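# Unload three sand cores from mould onto plywood boards

## Task

Lift three sand cores out of the mould and set them down on the plywood boards next to it, releasing each one there: the elongated core with the rounded nose, plus both upright bladed cores in the mould half on the robot's right side. The remaining two cores must stay upright in the mould, and nothing may end up off the table.

## Robot and tools

ROBOT. Two six-joint arms, left_arm and right_arm, each with a parallel gripper. Per arm the joint order is always: waist, shoulder, elbow, wrist pitch, wrist yaw, wrist roll. Stated ranges in radians: waist -2.618..3.054, shoulder 0.000..3.142, elbow 0.000..3.142, wrist pitch -1.571..1.571, wrist yaw -1.571..1.571, wrist roll -2.094..2.094. A joint's true end stop may differ from these by up to 0.059 rad either way. The wrist camera cable counts as part of the hand, so it must not rub or snag on anything.

FRAME. All positions and orientations are in the scene frame: origin at table-top height, halfway between the nominal bases. +x points out over the table, +y toward left_arm, +z up. Arm names do not match image left and right. Calibrated bases: left_arm at (-0.041, +0.329, +0.029) m, quat_wxyz (+1.000, 0, 0, -0.012); right_arm at (-0.052, -0.233, +0.005) m, quat_wxyz (+1.000, 0, 0, -0.025).

THE ROW. Every command is a row of 14 numbers, always both arms: left_arm's six joint angles then its opening, then right_arm's six angles then its opening. Joint numbers are absolute target angles in radians, read the same way as Joint positions, not offsets. Opening is an absolute command from -1 (closed) to +1 (fully open). Every number is a command, including 0. To keep one arm or gripper unchanged, resend its current Joint targets and Tool commands values.

TARGET CHECKS. A call is rejected if any target is more than 0.059 rad outside its stated range and also farther out than that joint's last reported angle. Targets beyond the real stop are clipped, and the result then says "joint sent to its limit"; a missing line does not mean there is room left. Each control step, a target may lead the measured angle by at most 0.339 rad for waist, shoulder and elbow and 2.2 rad for the wrist joints. If the targets would move a gripper more than 200 mm, that arm's targets are scaled back. Joint targets can keep changing after you stop sending; an unfinished motion may need to be sent again.

TOOLS.
- execute_actions(actions, cameras): actions is a list of actions. Each action is up to 15 rows, one per 1/30 s step; a shorter action repeats its last row to fill 15 steps. An empty list returns the full state and all camera images. cameras: list of names, ["all"], or [] for none.
- move(target, speed, blend, opening_speed, grip_force, blocking, cameras): drives all joints together along a path to absolute angles. target is one 14-number row or a list of up to 15 rows; the whole list gets at most 10 s. speed is in rad/s for the joint with the farthest to go, 0.01 to 12.57, default 0.5; give one value or one per target. blend (rad) rounds off intermediate targets; 0 means a full stop at each. opening_speed is the gripper command rate per second on the -1..+1 scale, minimum 0.2. grip_force is the per-pad force cap in newtons, 10 to 50, one value or one per arm. It stays set until changed, and lower values make closing slower. blocking=false returns after about 0.5 s while the motion continues; a new move then replaces it. Moves do not avoid obstacles or the other arm, and grippers far from a turning joint move fast. The result adds a "move:" line: done, off_target (resting more than 0.035 rad away), moving, held, or fault. It may add limits=held. done does not mean contact was or was not made.
- wait(seconds 0 to 10, cameras): lets time pass with commands held; ends early if a running move finishes.
- stop(cameras): brakes the running move. Fast motion needs room to stop.
- zoom_image(camera, region): region is [x0, y0, x1, y1] in pixels of that camera's newest image, at most 504 by 504. Cameras: cam_head_left, cam_head_right, cam_high, cam_low, cam_left_wrist, cam_right_wrist, each 896x504.
- read_manual(section): licence texts only.
- finished_scene(scene): ends the scene with the current scene number. The goal must hold with the robot out of the way.

RESULTS. end_effector_position (m) and end_effector_quat_wxyz are the pinch point between the pads, about 1 cm behind the fingertips. The gripper's +z is the finger direction and its y axis is the opening direction. These readings can be off by a few centimetres, more at long reach. Joint positions and Joint velocities give six joints per arm plus the pad gap (m; 0.094 means fully open). "within noise" means an arm is effectively still. Joint targets shows what the joints are currently driven to. Tool commands shows the current opening commands. grip_measured is the finger opening on the command scale. Joint torques are in the same joint order; positive means toward a larger angle. They include gravity and a fixed offset, and joints 1 to 3 wrap at ±28 N m. "joint command not followed" means the clearance check changed or dropped some targets. Action calls may also list joint angles at sampled steps.

GRIPPING. When closing on a part, fingers go wherever grip_measured matches your number. Force builds about 1 N per 0.001 below first contact, then jumps to the cap near 20 N. Command roughly 0.06 below the contact reading for a firm grip, more for round parts. Sand cores may be fragile, so close slowly with opening_speed or a lower grip_force. To release, command well above grip_measured.

AVOID. Do not drop cores, release a core that is still moving, or strike the mould, table or cores. Do not topple the two cores that stay, or push anything off the table. Never let the arms touch, and never close one gripper on the other's fingers: that can end the scene. Keep cables clear. Random small pushes may move loose objects. Motors heat up when holding loads, reaching far, or straining against a stop, even while idle. MOTOR HOT appears at 75 °C. At 90 °C a fault folds that arm away for the rest of the scene, and at 100 °C it goes limp. Arm stops of any kind are costly.

Each tool is called after "Emit:" as name([rows], argument=value, ...), one row to a line, values as JSON.

## Session

Emit:
execute_actions(actions=[])

Scene clock: 0.00 s.
left_arm: end_effector_position=(+0.2183, +0.2617, +0.3639) grip_measured=+1.000 end_effector_quat_wxyz=(+0.716, -0.179, +0.614, -0.281) | right_arm: end_effector_position=(+0.2261, -0.1367, +0.3456) grip_measured=+1.000 end_effector_quat_wxyz=(+0.692, +0.062, +0.667, +0.269)
Joint positions: left_arm=[-0.501 0.468 0.452 0.218 -0.426 -0.572 0.094] | right_arm=[0.466 0.596 0.57 0.129 0.137 0.448 0.094]
Joint velocities: within noise
Joint torques (N m): no reading
Motor temperatures (°C): left_arm=[23 38 33 28 22 22 25] | right_arm=[25 34 30 29 21 24 21]
Heat: left arm: 38 °C; right arm: 34 °C.
Joint targets: left_arm=[-0.501 0.468 0.458 0.212 -0.426 -0.572] | right_arm=[0.466 0.596 0.580 0.130 0.137 0.448]
Tool commands: left_gripper/opening=+1.0 right_gripper/opening=+1.0

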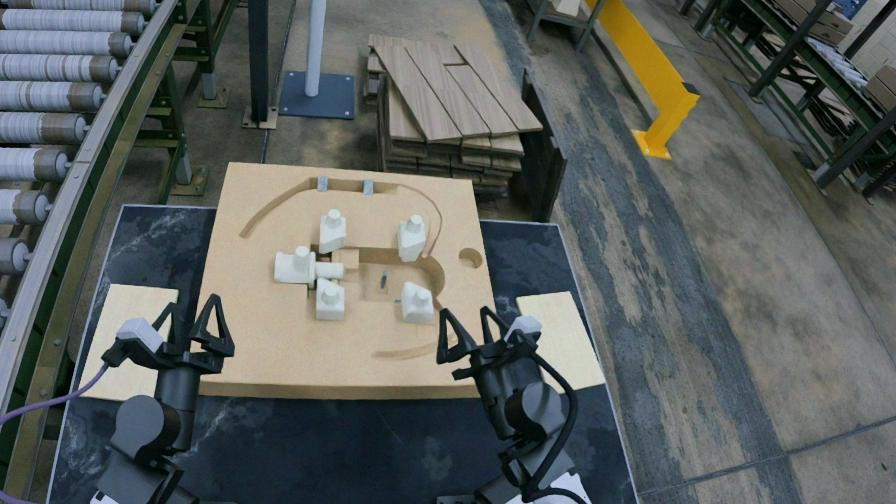

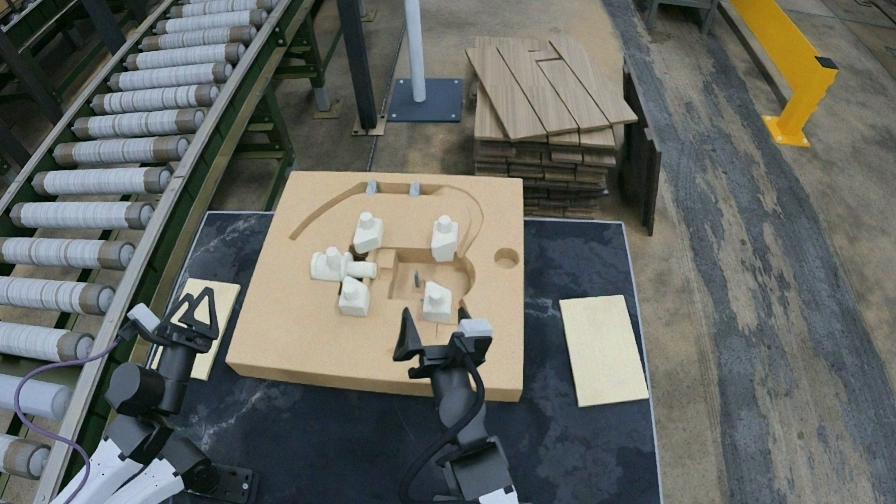

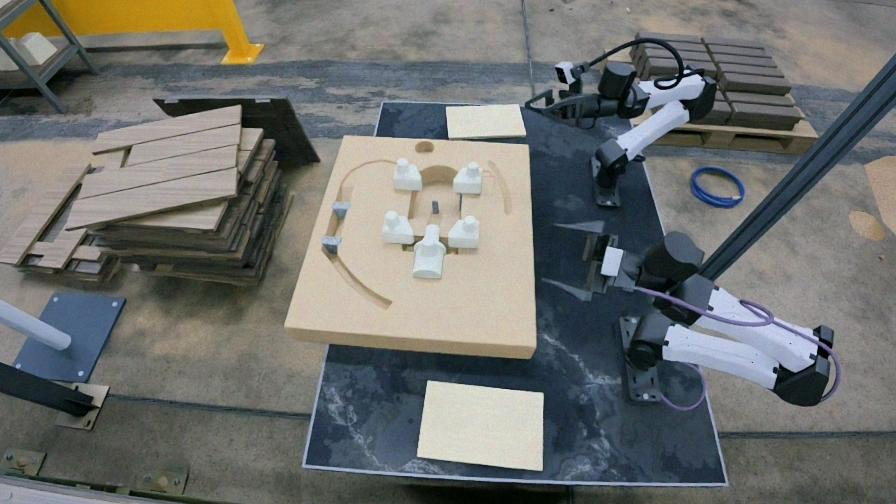

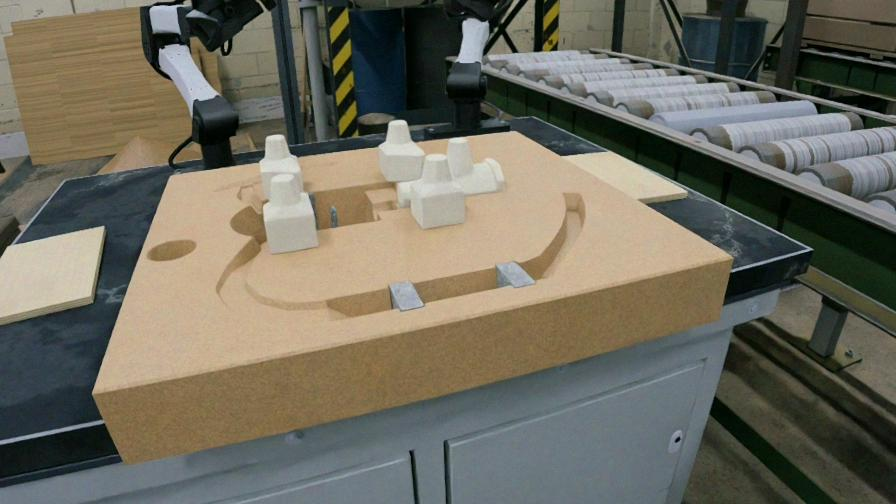

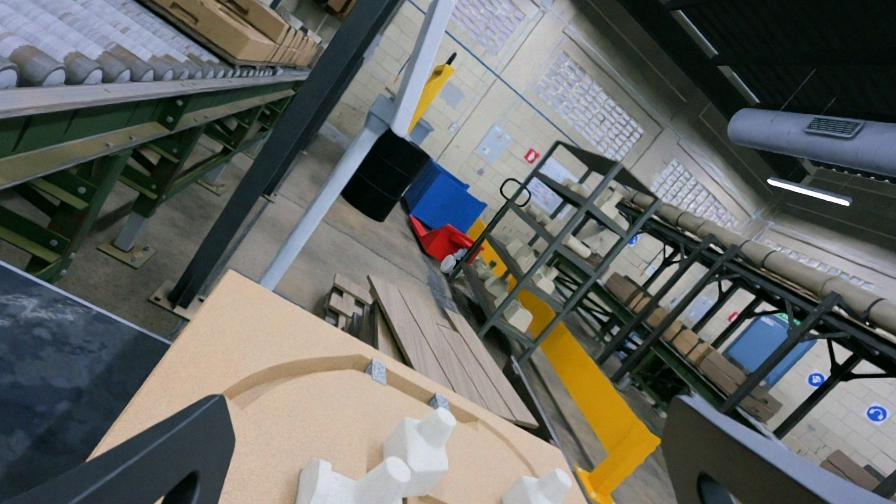

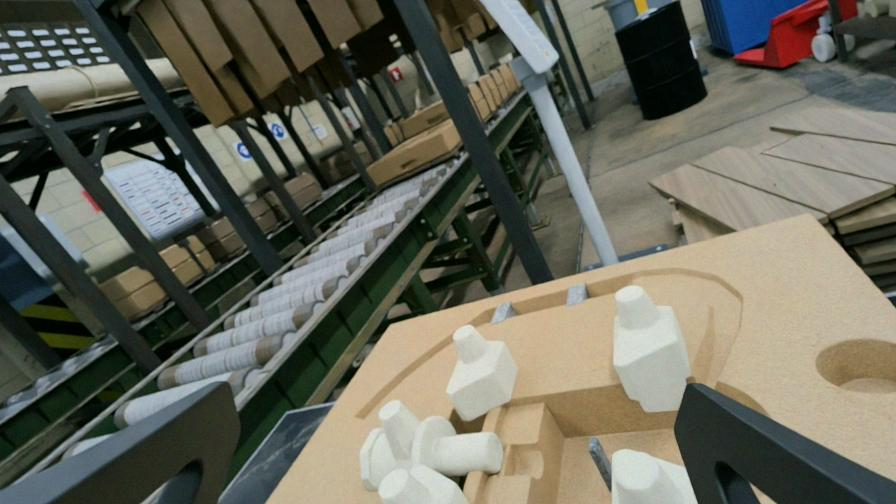

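Emit:
move(target=[-0.416, 2.031, 2.13, -1.146, 0, 0, 1, 0.306, 1.925, 1.993, -1.383, 0.057, 0.213, 1], speed=1.2, grip_force=30, cameras=["cam_left_wrist", "cam_right_wrist"])

Scene clock: 10.83 s.
left_arm: end_effector_position=(+0.4094, +0.1171, +0.2418) grip_measured=+1.000 end_effector_quat_wxyz=(+0.249, +0.205, +0.945, -0.051) | right_arm: end_effector_position=(+0.3497, -0.1388, +0.1988) grip_measured=+1.000 end_effector_quat_wxyz=(+0.128, -0.013, +0.992, -0.003)
Joint positions: left_arm=[-0.421 2.025 2.101 -1.133 -0.015 -0.014 0.094] | right_arm=[0.31 1.918 1.967 -1.373 0.068 0.226 0.094]
Joint torques (N m): left_arm=[0.38 -9.59 10.43 1.16 0.22 0.12] | right_arm=[-0.02 -9.89 7.8 0.68 -0.09 -0.21]
Heat: left arm: 39 °C; right arm: 34 °C.
Joint targets: left_arm=[-0.416 2.031 2.130 -1.146 0.000 0.000] | right_arm=[0.306 1.925 1.993 -1.383 0.057 0.213]
grip_force (N): 30, 30
move: done
Images, in order (width x height): cam_left_wrist 896x504, cam_right_wrist 896x504.

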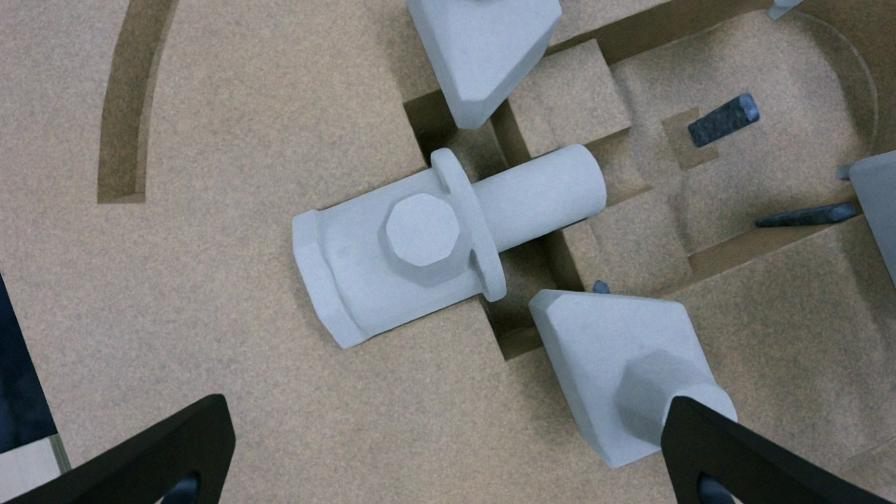

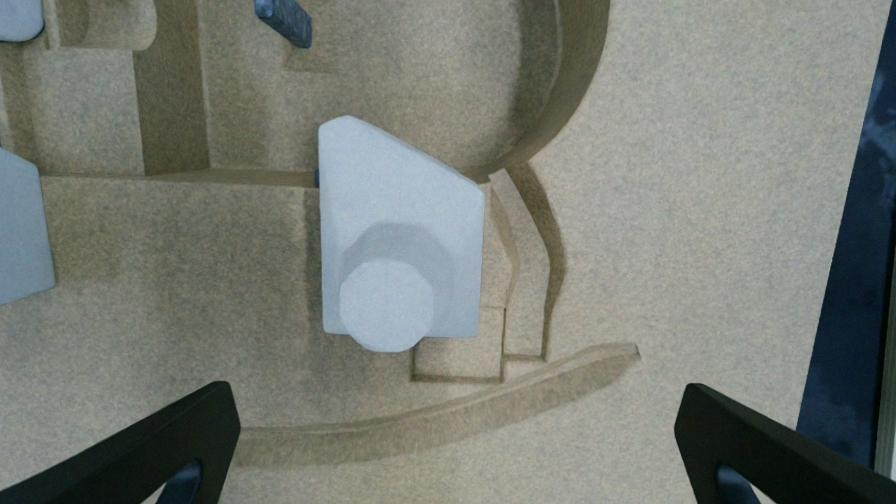

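Emit:
move(target=[-0.394, 2.15, 2.025, -0.933, -0.005, -0.005, 0.35, 0.342, 1.954, 1.797, -1.159, 0.068, 0.27, 1], speed=0.7, opening_speed=1.5, cameras=["cam_left_wrist", "cam_right_wrist"])

Scene clock: 50.43 s.
left_arm: end_effector_position=(+0.4498, +0.1123, +0.1791) grip_measured=+0.352 end_effector_quat_wxyz=(+0.250, +0.193, +0.948, -0.048) | right_arm: end_effector_position=(+0.3625, -0.1225, +0.1466) grip_measured=+1.000 end_effector_quat_wxyz=(+0.126, -0.012, +0.992, +0.000)
Joint positions: left_arm=[-0.396 2.149 2.034 -0.943 -0.015 -0.013 0.063] | right_arm=[0.339 1.949 1.8 -1.178 0.068 0.256 0.094]
Joint torques (N m): left_arm=[0.13 -11.18 7.15 1.44 0.18 0.09] | right_arm=[0.57 -10.59 5.74 0.96 0.05 0.08]
Motor temperatures (°C): left_arm=[23 53 43 30 22 22 25] | right_arm=[25 39 36 30 21 24 21]
Heat: left arm: 53 °C; right arm: 39 °C.
Joint targets: left_arm=[-0.394 2.150 2.025 -0.933 -0.005 -0.005] | right_arm=[0.342 1.954 1.797 -1.159 0.068 0.270]
grip_force (N): 30, 30
move: done
Images, in order (width x height): cam_left_wrist 896x504, cam_right_wrist 896x504.

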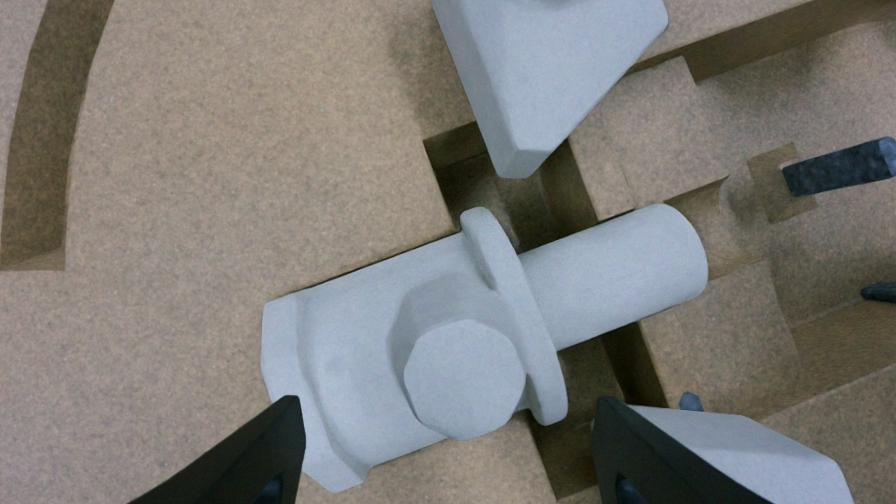

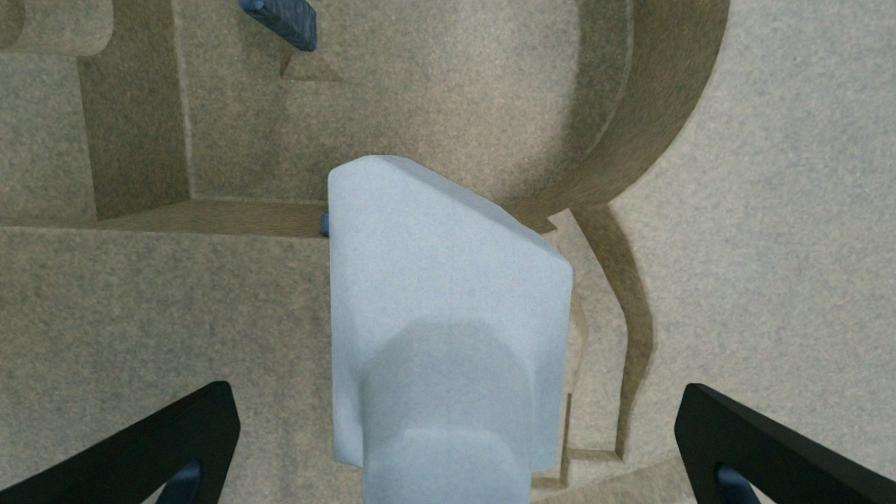

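Emit:
move(target=[-0.406, 2.204, 2.06, -0.881, -0.005, -0.005, 0.35, 0.335, 1.983, 1.717, -1.045, 0.068, 0.27, 1], speed=0.4, cameras=["cam_left_wrist", "cam_right_wrist"])

Scene clock: 65.73 s.
left_arm: end_effector_position=(+0.4600, +0.1048, +0.1633) grip_measured=+0.352 end_effector_quat_wxyz=(+0.254, +0.195, +0.946, -0.049) | right_arm: end_effector_position=(+0.3717, -0.1197, +0.1198) grip_measured=+1.000 end_effector_quat_wxyz=(+0.132, -0.012, +0.991, +0.002)
Joint positions: left_arm=[-0.401 2.191 2.034 -0.891 -0.015 -0.013 0.063] | right_arm=[0.339 1.972 1.723 -1.065 0.068 0.256 0.094]
Joint torques (N m): left_arm=[-0.61 -10.52 10.41 1.49 0.19 0.08] | right_arm=[0.02 -10.26 5.65 0.98 0.04 0.06]
Motor temperatures (°C): left_arm=[23 57 41 31 22 22 25] | right_arm=[25 41 35 30 21 24 21]
Heat: left arm: 57 °C; right arm: 41 °C.
Joint targets: left_arm=[-0.406 2.204 2.060 -0.881 -0.005 -0.005] | right_arm=[0.335 1.983 1.717 -1.045 0.068 0.270]
grip_force (N): 30, 30
move: done
Images, in order (width x height): cam_left_wrist 896x504, cam_right_wrist 896x504.

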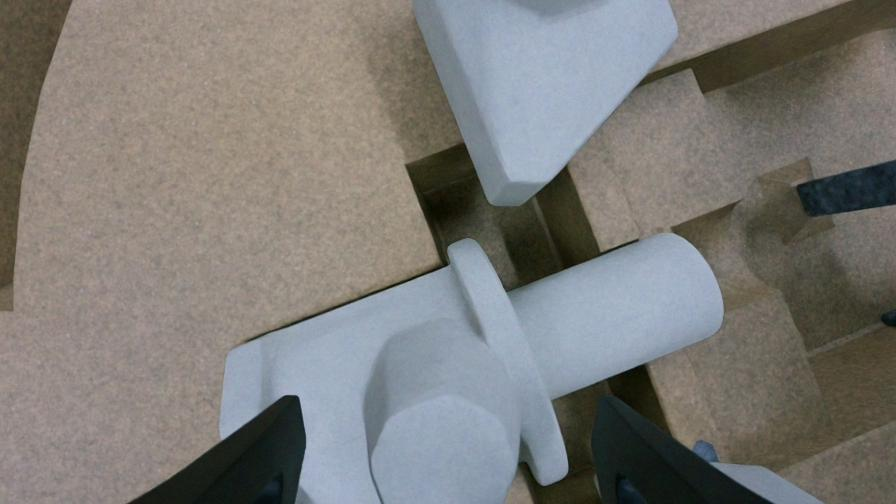

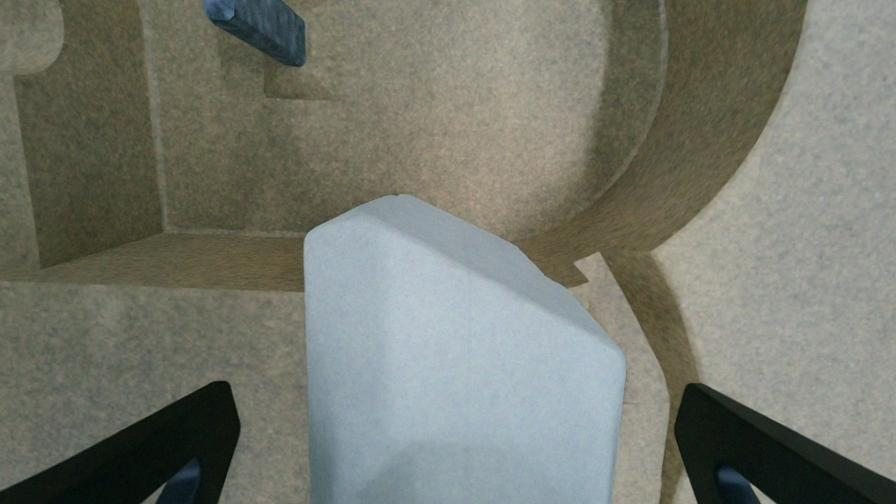

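Emit:
move([
  [-0.406, 2.204, 2.06, -0.881, -0.005, -0.005, -0.75, 0.335, 1.983, 1.717, -1.045, 0.068, 0.27, -0.05],
  [-0.406, 2.215, 2.205, -0.975, -0.005, -0.005, -0.75, 0.335, 1.987, 1.84, -1.165, 0.068, 0.27, -0.05],
  [-0.406, 2.24, 2.345, -1.07, -0.005, -0.005, -0.75, 0.335, 1.99, 1.96, -1.25, 0.068, 0.27, -0.05],
  [-0.406, 2.165, 2.42, -1.185, -0.005, -0.005, -0.75, 0.335, 2.02, 2.095, -1.34, 0.068, 0.27, -0.05],
], speed=0.25, blend=[0, 0.03, 0.03, 0], opening_speed=0.7, cameras=["cam_left_wrist", "cam_right_wrist", "cam_low"])

Scene clock: 90.60 s.
left_arm: end_effector_position=(+0.4389, +0.1142, +0.2096) grip_measured=-0.287 end_effector_quat_wxyz=(+0.211, +0.198, +0.956, -0.040) | right_arm: end_effector_position=(+0.3741, -0.1197, +0.1884) grip_measured=+0.169 end_effector_quat_wxyz=(+0.136, -0.011, +0.991, +0.003)
Joint positions: left_arm=[-0.401 2.245 2.354 -1.248 -0.014 -0.013 0.033] | right_arm=[0.338 2.015 2.057 -1.348 0.069 0.258 0.055]
Joint torques (N m): left_arm=[-0.61 -18.39 13.55 1.8 0.18 0.1] | right_arm=[0.18 -11.06 8.81 0.87 0.02 0.04]
Motor temperatures (°C): left_arm=[23 56 44 31 22 22 25] | right_arm=[25 43 35 30 21 24 21]
Heat: left arm: 56 °C; right arm: 43 °C.
Joint targets: left_arm=[-0.406 2.165 2.420 -1.185 -0.005 -0.005] | right_arm=[0.335 2.020 2.095 -1.340 0.068 0.270]
grip_force (N): 30, 30
move: off_target (left_arm, right_arm); left_arm: the shoulder is farthest, 0.080 rad from its target; right_arm: the elbow is farthest, 0.038 rad from its target
Images, in order (width x height): cam_low 896x504, cam_left_wrist 896x504, cam_right_wrist 896x504.

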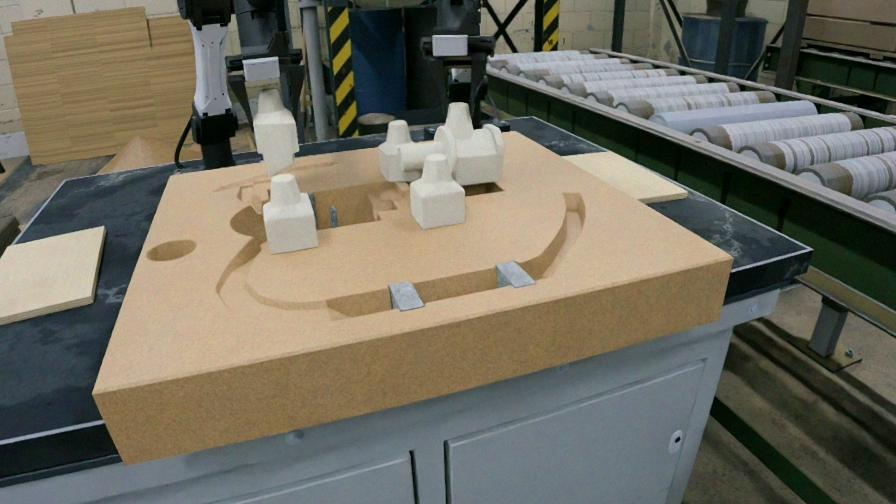

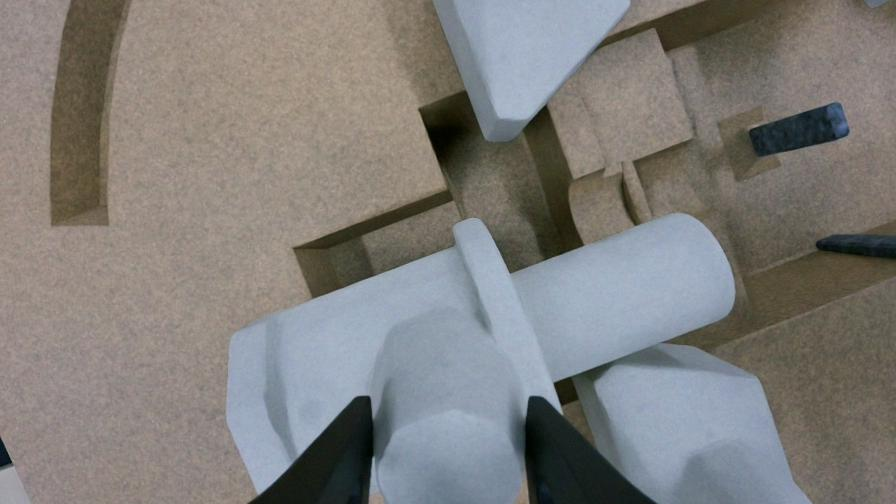

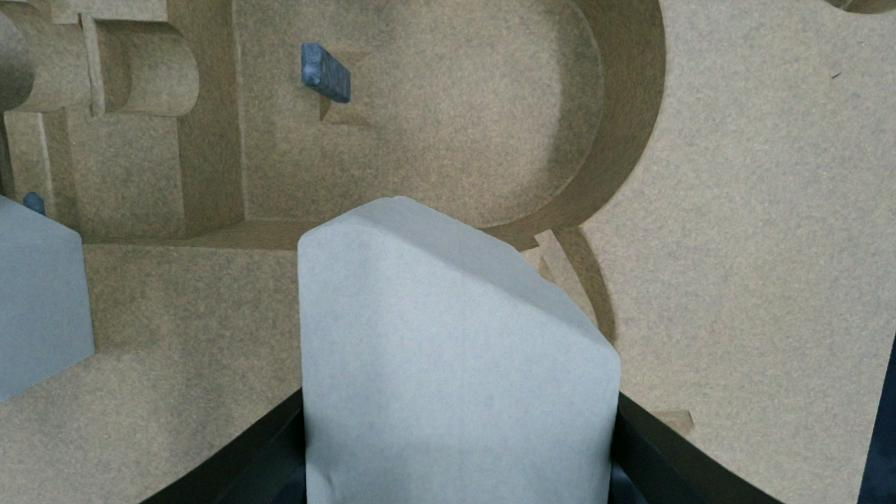

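Emit:
move([
  [-0.3, 2.23, 2.45, -1.2, -0.005, -0.005, -0.75, 0.19, 1.95, 1.99, -1.27, 0.055, 0.21, -0.05],
  [-0.12, 1.98, 2.2, -1.17, -0.005, -0.005, -0.75, -0.1, 1.82, 1.8, -1.13, 0.03, 0.1, -0.05],
  [0.15, 1.75, 1.85, -1.03, -0.005, -0.005, -0.75, -0.345, 1.73, 1.46, -0.74, 0.015, 0.05, -0.05],
  [0.413, 1.555, 1.468, -0.87, -0.005, -0.005, -0.75, -0.594, 1.645, 1.118, -0.35, 0, 0, -0.05],
], speed=[0.3, 0.6, 0.6, 0.6], blend=[0.04, 0.1, 0.1, 0], cameras=["cam_left_wrist", "cam_right_wrist", "cam_low", "cam_high"])

Emit:
zoom_image(camera="cam_low", region=[0, 160, 140, 330])

Scene clock: 127.40 s.
left_arm: end_effector_position=(+0.2063, +0.3203, +0.2135) grip_measured=-0.744 end_effector_quat_wxyz=(+0.708, +0.006, +0.706, -0.015) | right_arm: end_effector_position=(+0.3741, -0.1197, +0.1884) grip_measured=+0.169 end_effector_quat_wxyz=(+0.136, -0.011, +0.991, +0.003)
Joint positions: left_arm=[-0.019 0.018 0.042 -0.021 -0.013 -0.013 0.012] | right_arm=[0.338 2.015 2.057 -1.348 0.069 0.258 0.055]
Joint velocities: left_arm=[-0.007 -0.037 -0.081 0.022 -0.007 0.007 -0.011] | right_arm=[within noise]
Joint torques (N m): left_arm=[0.39 1.1 7.47 2.41 0.14 0.12] | right_arm=[-0.29 -11.26 8.59 0.86 0 0.05]
Motor temperatures (°C): left_arm=[23 84 49 36 22 22 25] | right_arm=[25 42 38 30 21 24 22]
Heat: left arm: 84 °C; right arm: 42 °C.
Joint targets: left_arm=[-0.013 0.009 0.023 0.010 -0.008 -0.001] | right_arm=[0.331 2.018 2.092 -1.338 0.068 0.268]
Tool commands: left_gripper/opening=-0.75 right_gripper/opening=-0.05
OVER-TEMPERATURE FAULT: ARM FOLDED TO REST. Before this call, the shoulder of the left arm reached 90 °C. The left arm's motors are now idle, so it may still sink, and the gripper idles too, so what it holds may stay or slip. The left arm ran none of this call's commands. In this call fault stops used 10 of the actions that the scene allows. The stop is over, but the left arm and its gripper will run no more commands in this scene. This fault puts only its own arm into a fault stop.
MOTOR HOT: on. The shoulder of the left arm reports 84 °C.
grip_force (N): 30, 30
move: fault (left_arm), off_target (right_arm; braked at the fault stop of left_arm); path passed 0 of 4 targets; left_arm: the shoulder is farthest, 1.537 rad from its target; right_arm: the wrist pitch is farthest, 0.998 rad from its target
Images, in order (width x height): cam_high 896x504, cam_low 896x504, cam_left_wrist 896x504, cam_right_wrist 896x504.

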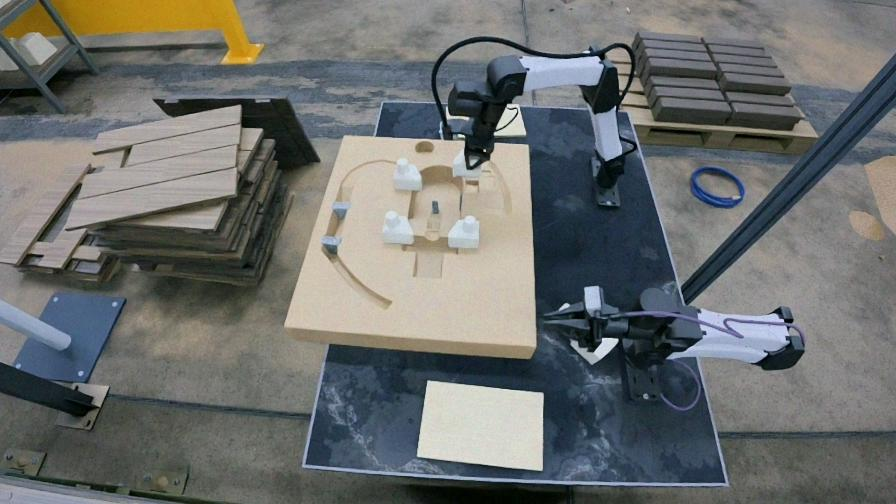

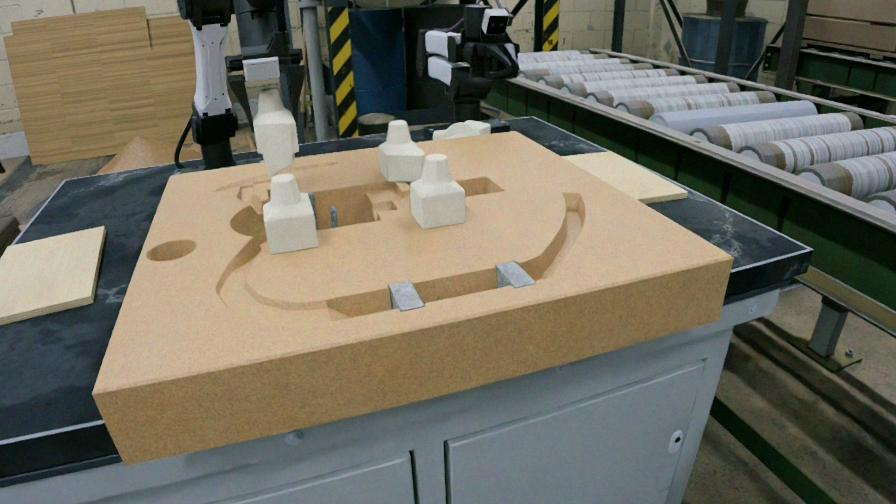

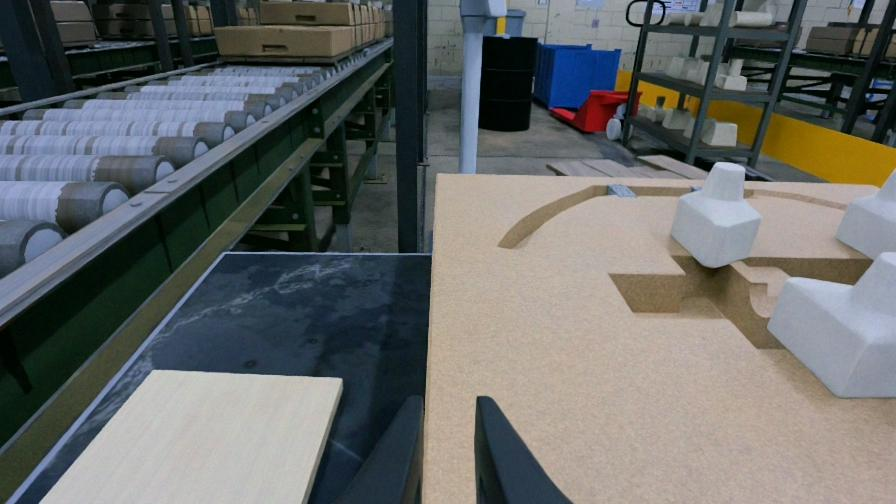

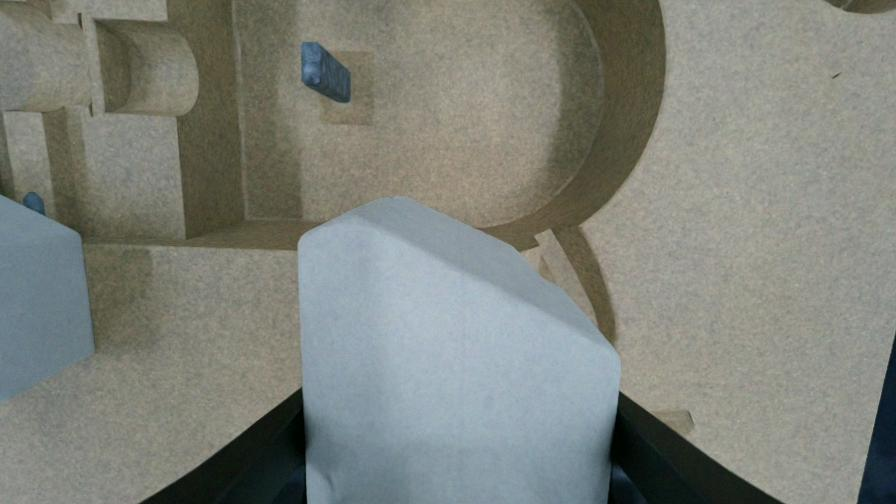

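Scaled by 2.965 from the camera's 896x504 image, which has a finer 1280x720 frame.

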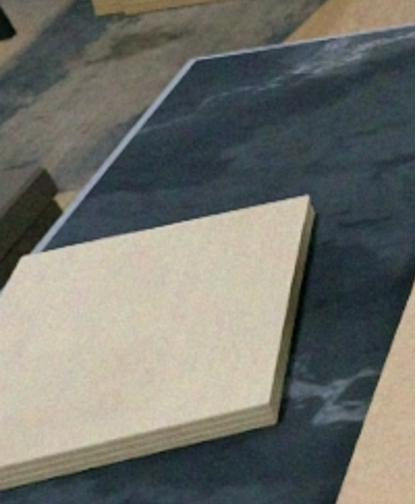

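Emit:
execute_actions(actions=[], cameras=["cam_head_left", "cam_head_right", "cam_high", "cam_low"])

Emit:
zoom_image(camera="cam_high", region=[500, 260, 720, 430])

Emit:
zoom_image(camera="cam_head_left", region=[80, 340, 340, 504])

Emit:
zoom_image(camera="cam_head_right", region=[100, 320, 400, 504])

Emit:
zoom_image(camera="cam_low", region=[380, 30, 560, 150])

Scene clock: 138.73 s.
left_arm: end_effector_position=(+0.2020, +0.3205, +0.1535) grip_measured=-0.744 end_effector_quat_wxyz=(+0.632, +0.007, +0.775, -0.013) | right_arm: end_effector_position=(+0.3741, -0.1197, +0.1884) grip_measured=+0.169 end_effector_quat_wxyz=(+0.136, -0.011, +0.991, +0.003)
Joint positions: left_arm=[-0.019 -0.008 0.005 -0.216 -0.013 -0.013 0.012] | right_arm=[0.338 2.015 2.057 -1.348 0.069 0.258 0.055]
Joint velocities: within noise
Joint torques (N m): left_arm=[-0.09 0.03 0.39 0.07 0.07 -0.01] | right_arm=[-0.28 -11.34 8.46 0.89 0.05 0.05]
Motor temperatures (°C): left_arm=[23 71 45 33 22 22 25] | right_arm=[25 42 38 30 21 24 22]
Heat: left arm: 71 °C; right arm: 42 °C.
Joint targets: left_arm=[-0.019 -0.008 0.005 -0.216 -0.013 -0.013] | right_arm=[0.331 2.018 2.092 -1.338 0.068 0.268]
Tool commands: left_gripper/opening=-0.744199 right_gripper/opening=-0.05
OVER-TEMPERATURE FAULT: ARM FOLDED TO REST. As an earlier result told, the left arm's stop is over, but it will run no more commands in this scene.
grip_force (N): 30, 30
Images, in order (width x height): cam_head_left 896x504, cam_head_right 896x504, cam_high 896x504, cam_low 896x504.

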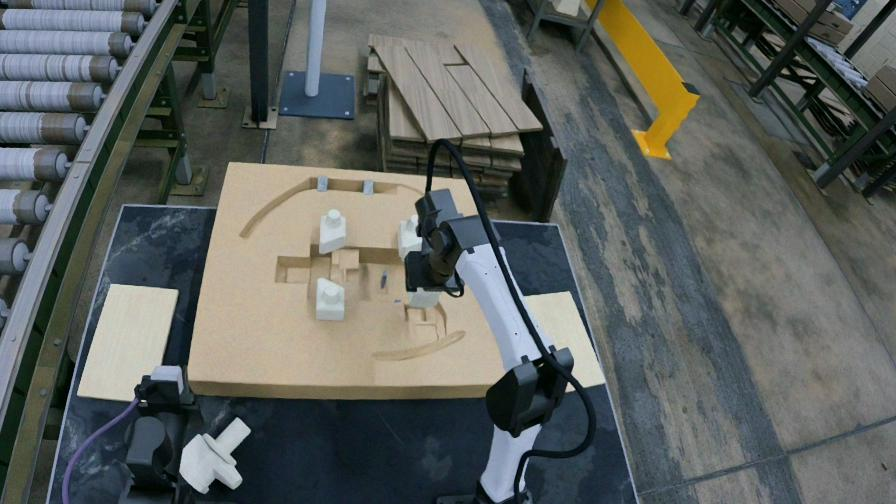

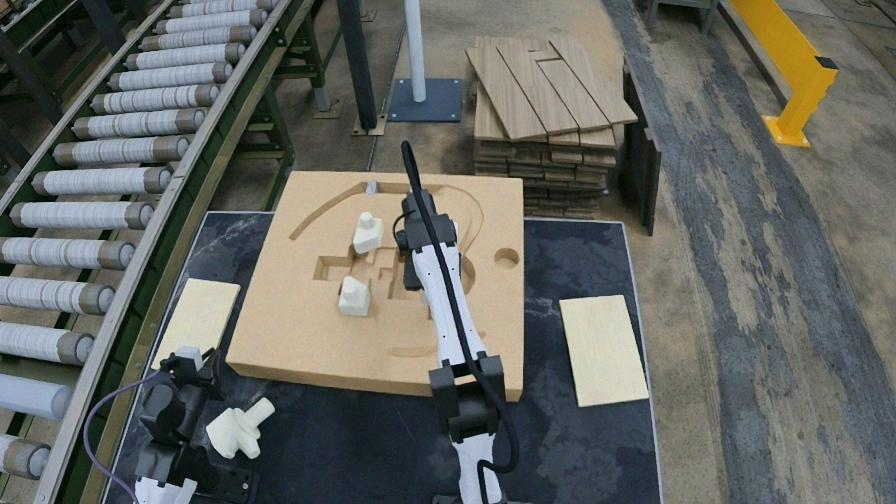

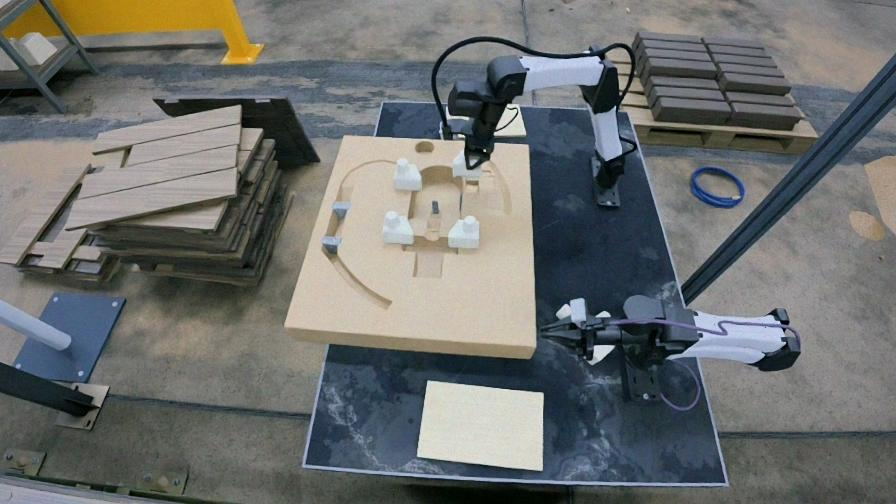

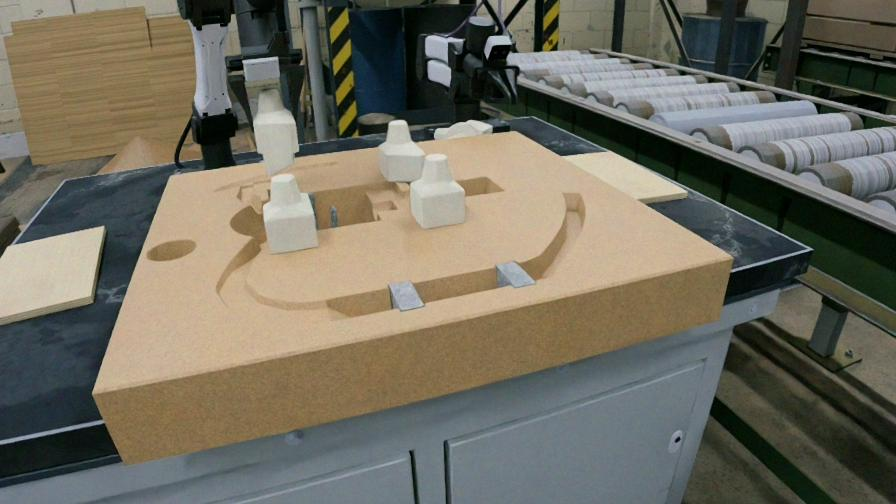

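Scaled by 2.291 from the camera's 896x504 image, which has a finer 1280x720 frame.

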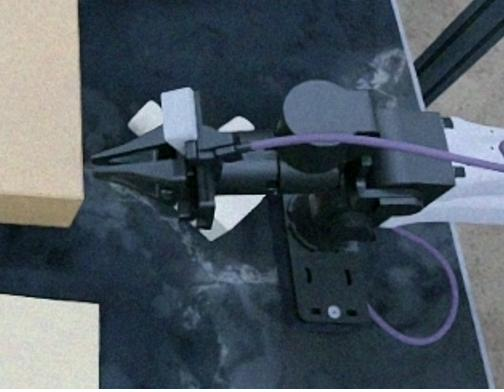

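Scaled by 1.938 from the camera's 896x504 image, which has a finer 1280x720 frame.

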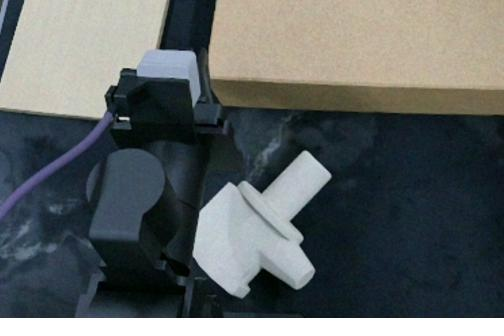

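Scaled by 1.680 from the camera's 896x504 image, which has a finer 1280x720 frame.

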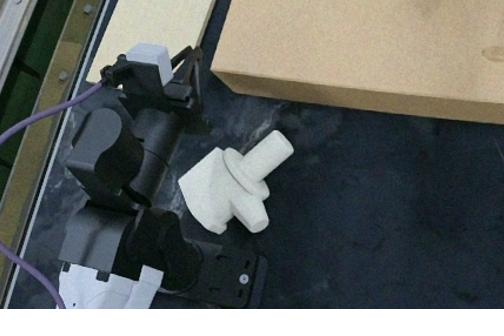

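Scaled by 2.800 from the camera's 896x504 image, which has a finer 1280x720 frame.

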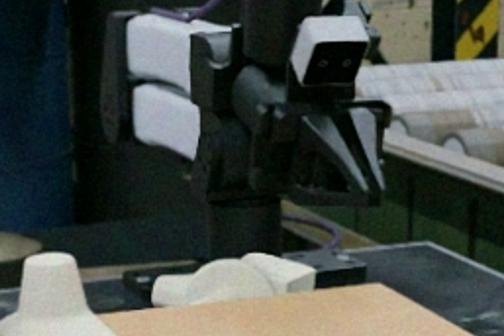

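Emit:
move([
  [-0.019, -0.008, 0.005, -0.216, -0.013, -0.013, -0.744, 0.19, 1.95, 1.99, -1.27, 0.05, 0.2, -0.05],
  [-0.019, -0.008, 0.005, -0.216, -0.013, -0.013, -0.744, -0.1, 1.82, 1.8, -1.13, 0.0, 0.0, -0.05],
  [-0.019, -0.008, 0.005, -0.216, -0.013, -0.013, -0.744, -0.535, 1.983, 1.53, -0.57, -0.372, -0.618, -0.05],
], speed=0.6, blend=[0.1, 0.1, 0], cameras=["cam_right_wrist", "cam_low", "cam_high", "cam_head_right"])

Emit:
zoom_image(camera="cam_low", region=[0, 150, 140, 330])

Scene clock: 244.87 s.
left_arm: end_effector_position=(+0.2020, +0.3205, +0.1535) grip_measured=-0.744 end_effector_quat_wxyz=(+0.632, +0.007, +0.775, -0.013) | right_arm: end_effector_position=(+0.3828, -0.4533, +0.0937) grip_measured=+0.169 end_effector_quat_wxyz=(+0.288, -0.048, +0.956, +0.004)
Joint positions: left_arm=[-0.019 -0.008 0.005 -0.216 -0.013 -0.013 0.012] | right_arm=[-0.539 1.987 1.524 -0.624 -0.342 -0.604 0.055]
Joint torques (N m): left_arm=[-0.05 0.05 0.31 0.03 0.07 0.02] | right_arm=[0.76 -12.15 6.9 1.61 -0.5 -0.23]
Motor temperatures (°C): left_arm=[23 42 34 29 22 22 25] | right_arm=[25 45 40 30 21 24 23]
Heat: left arm: 42 °C; right arm: 45 °C.
Joint targets: left_arm=[-0.019 -0.008 0.005 -0.216 -0.013 -0.013] | right_arm=[-0.535 1.983 1.530 -0.570 -0.372 -0.618]
Tool commands: left_gripper/opening=-0.744199 right_gripper/opening=-0.05
OVER-TEMPERATURE FAULT: ARM FOLDED TO REST. As an earlier result told, the left arm's stop is over, but it will run no more commands in this scene. The left arm ran none of this call's commands.
grip_force (N): 30, 30
move: fault (left_arm), off_target (right_arm); blend cut to 0.0704 rad at target 1; right_arm: the wrist pitch is farthest, 0.054 rad from its target
Images, in order (width x height): cam_head_right 896x504, cam_high 896x504, cam_low 896x504, cam_right_wrist 896x504.

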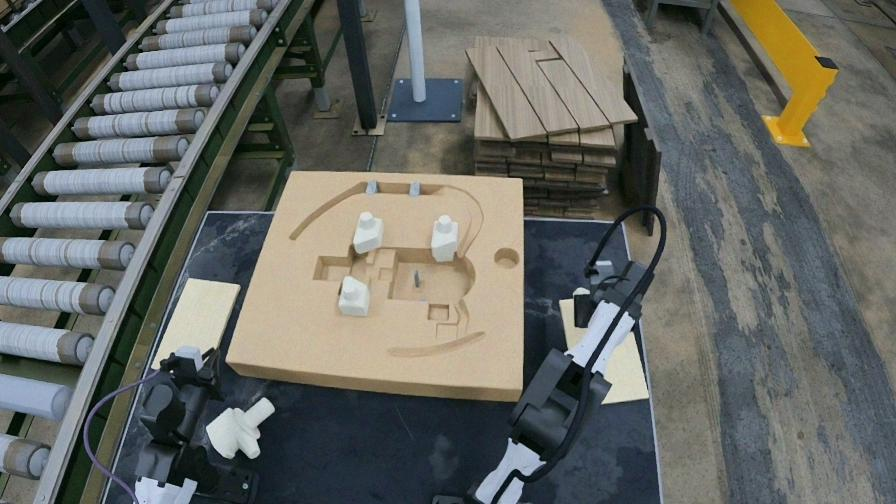

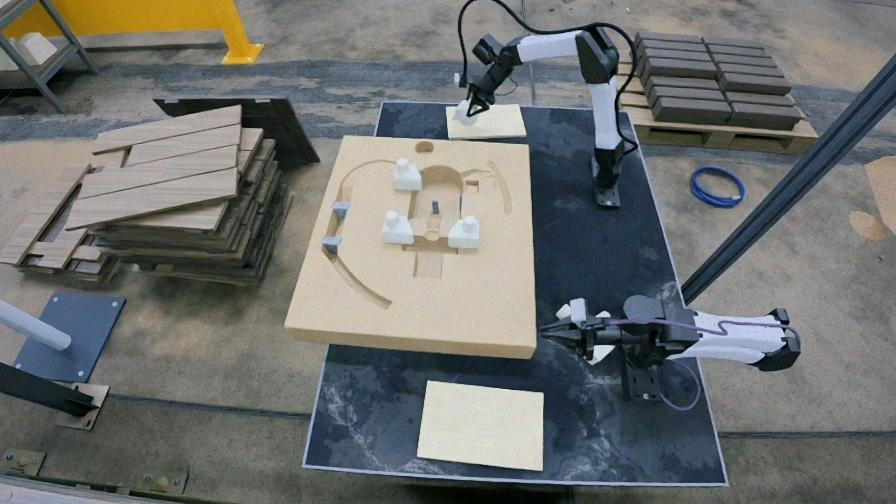

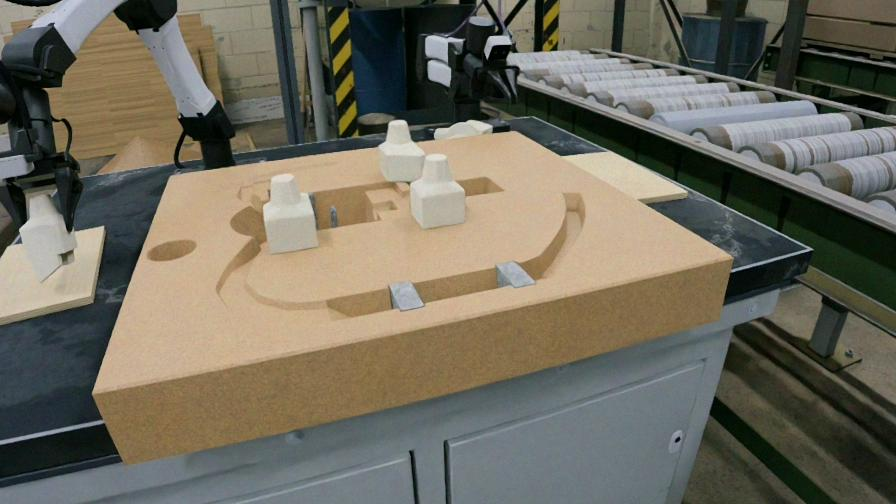

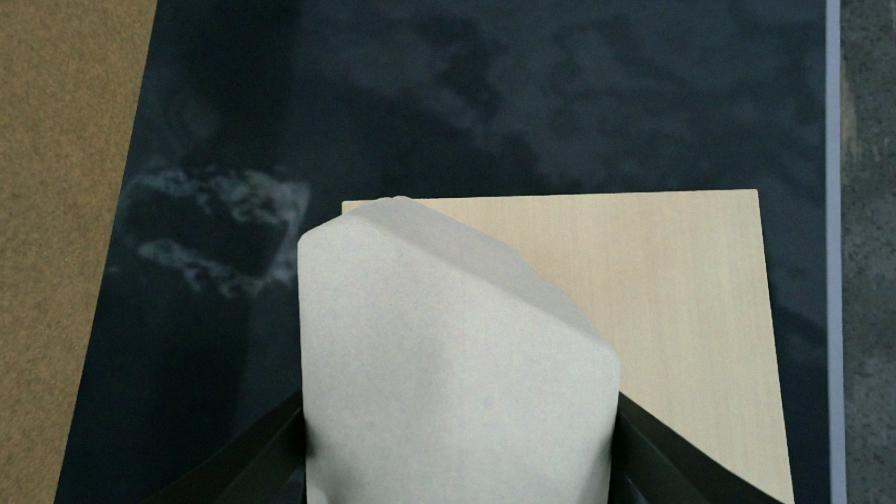

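Scaled by 2.800 from the camera's 896x504 image, which has a finer 1280x720 frame.

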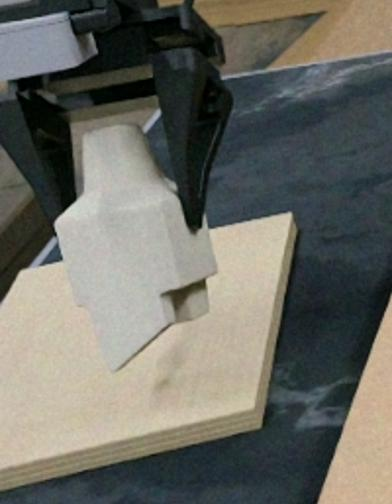

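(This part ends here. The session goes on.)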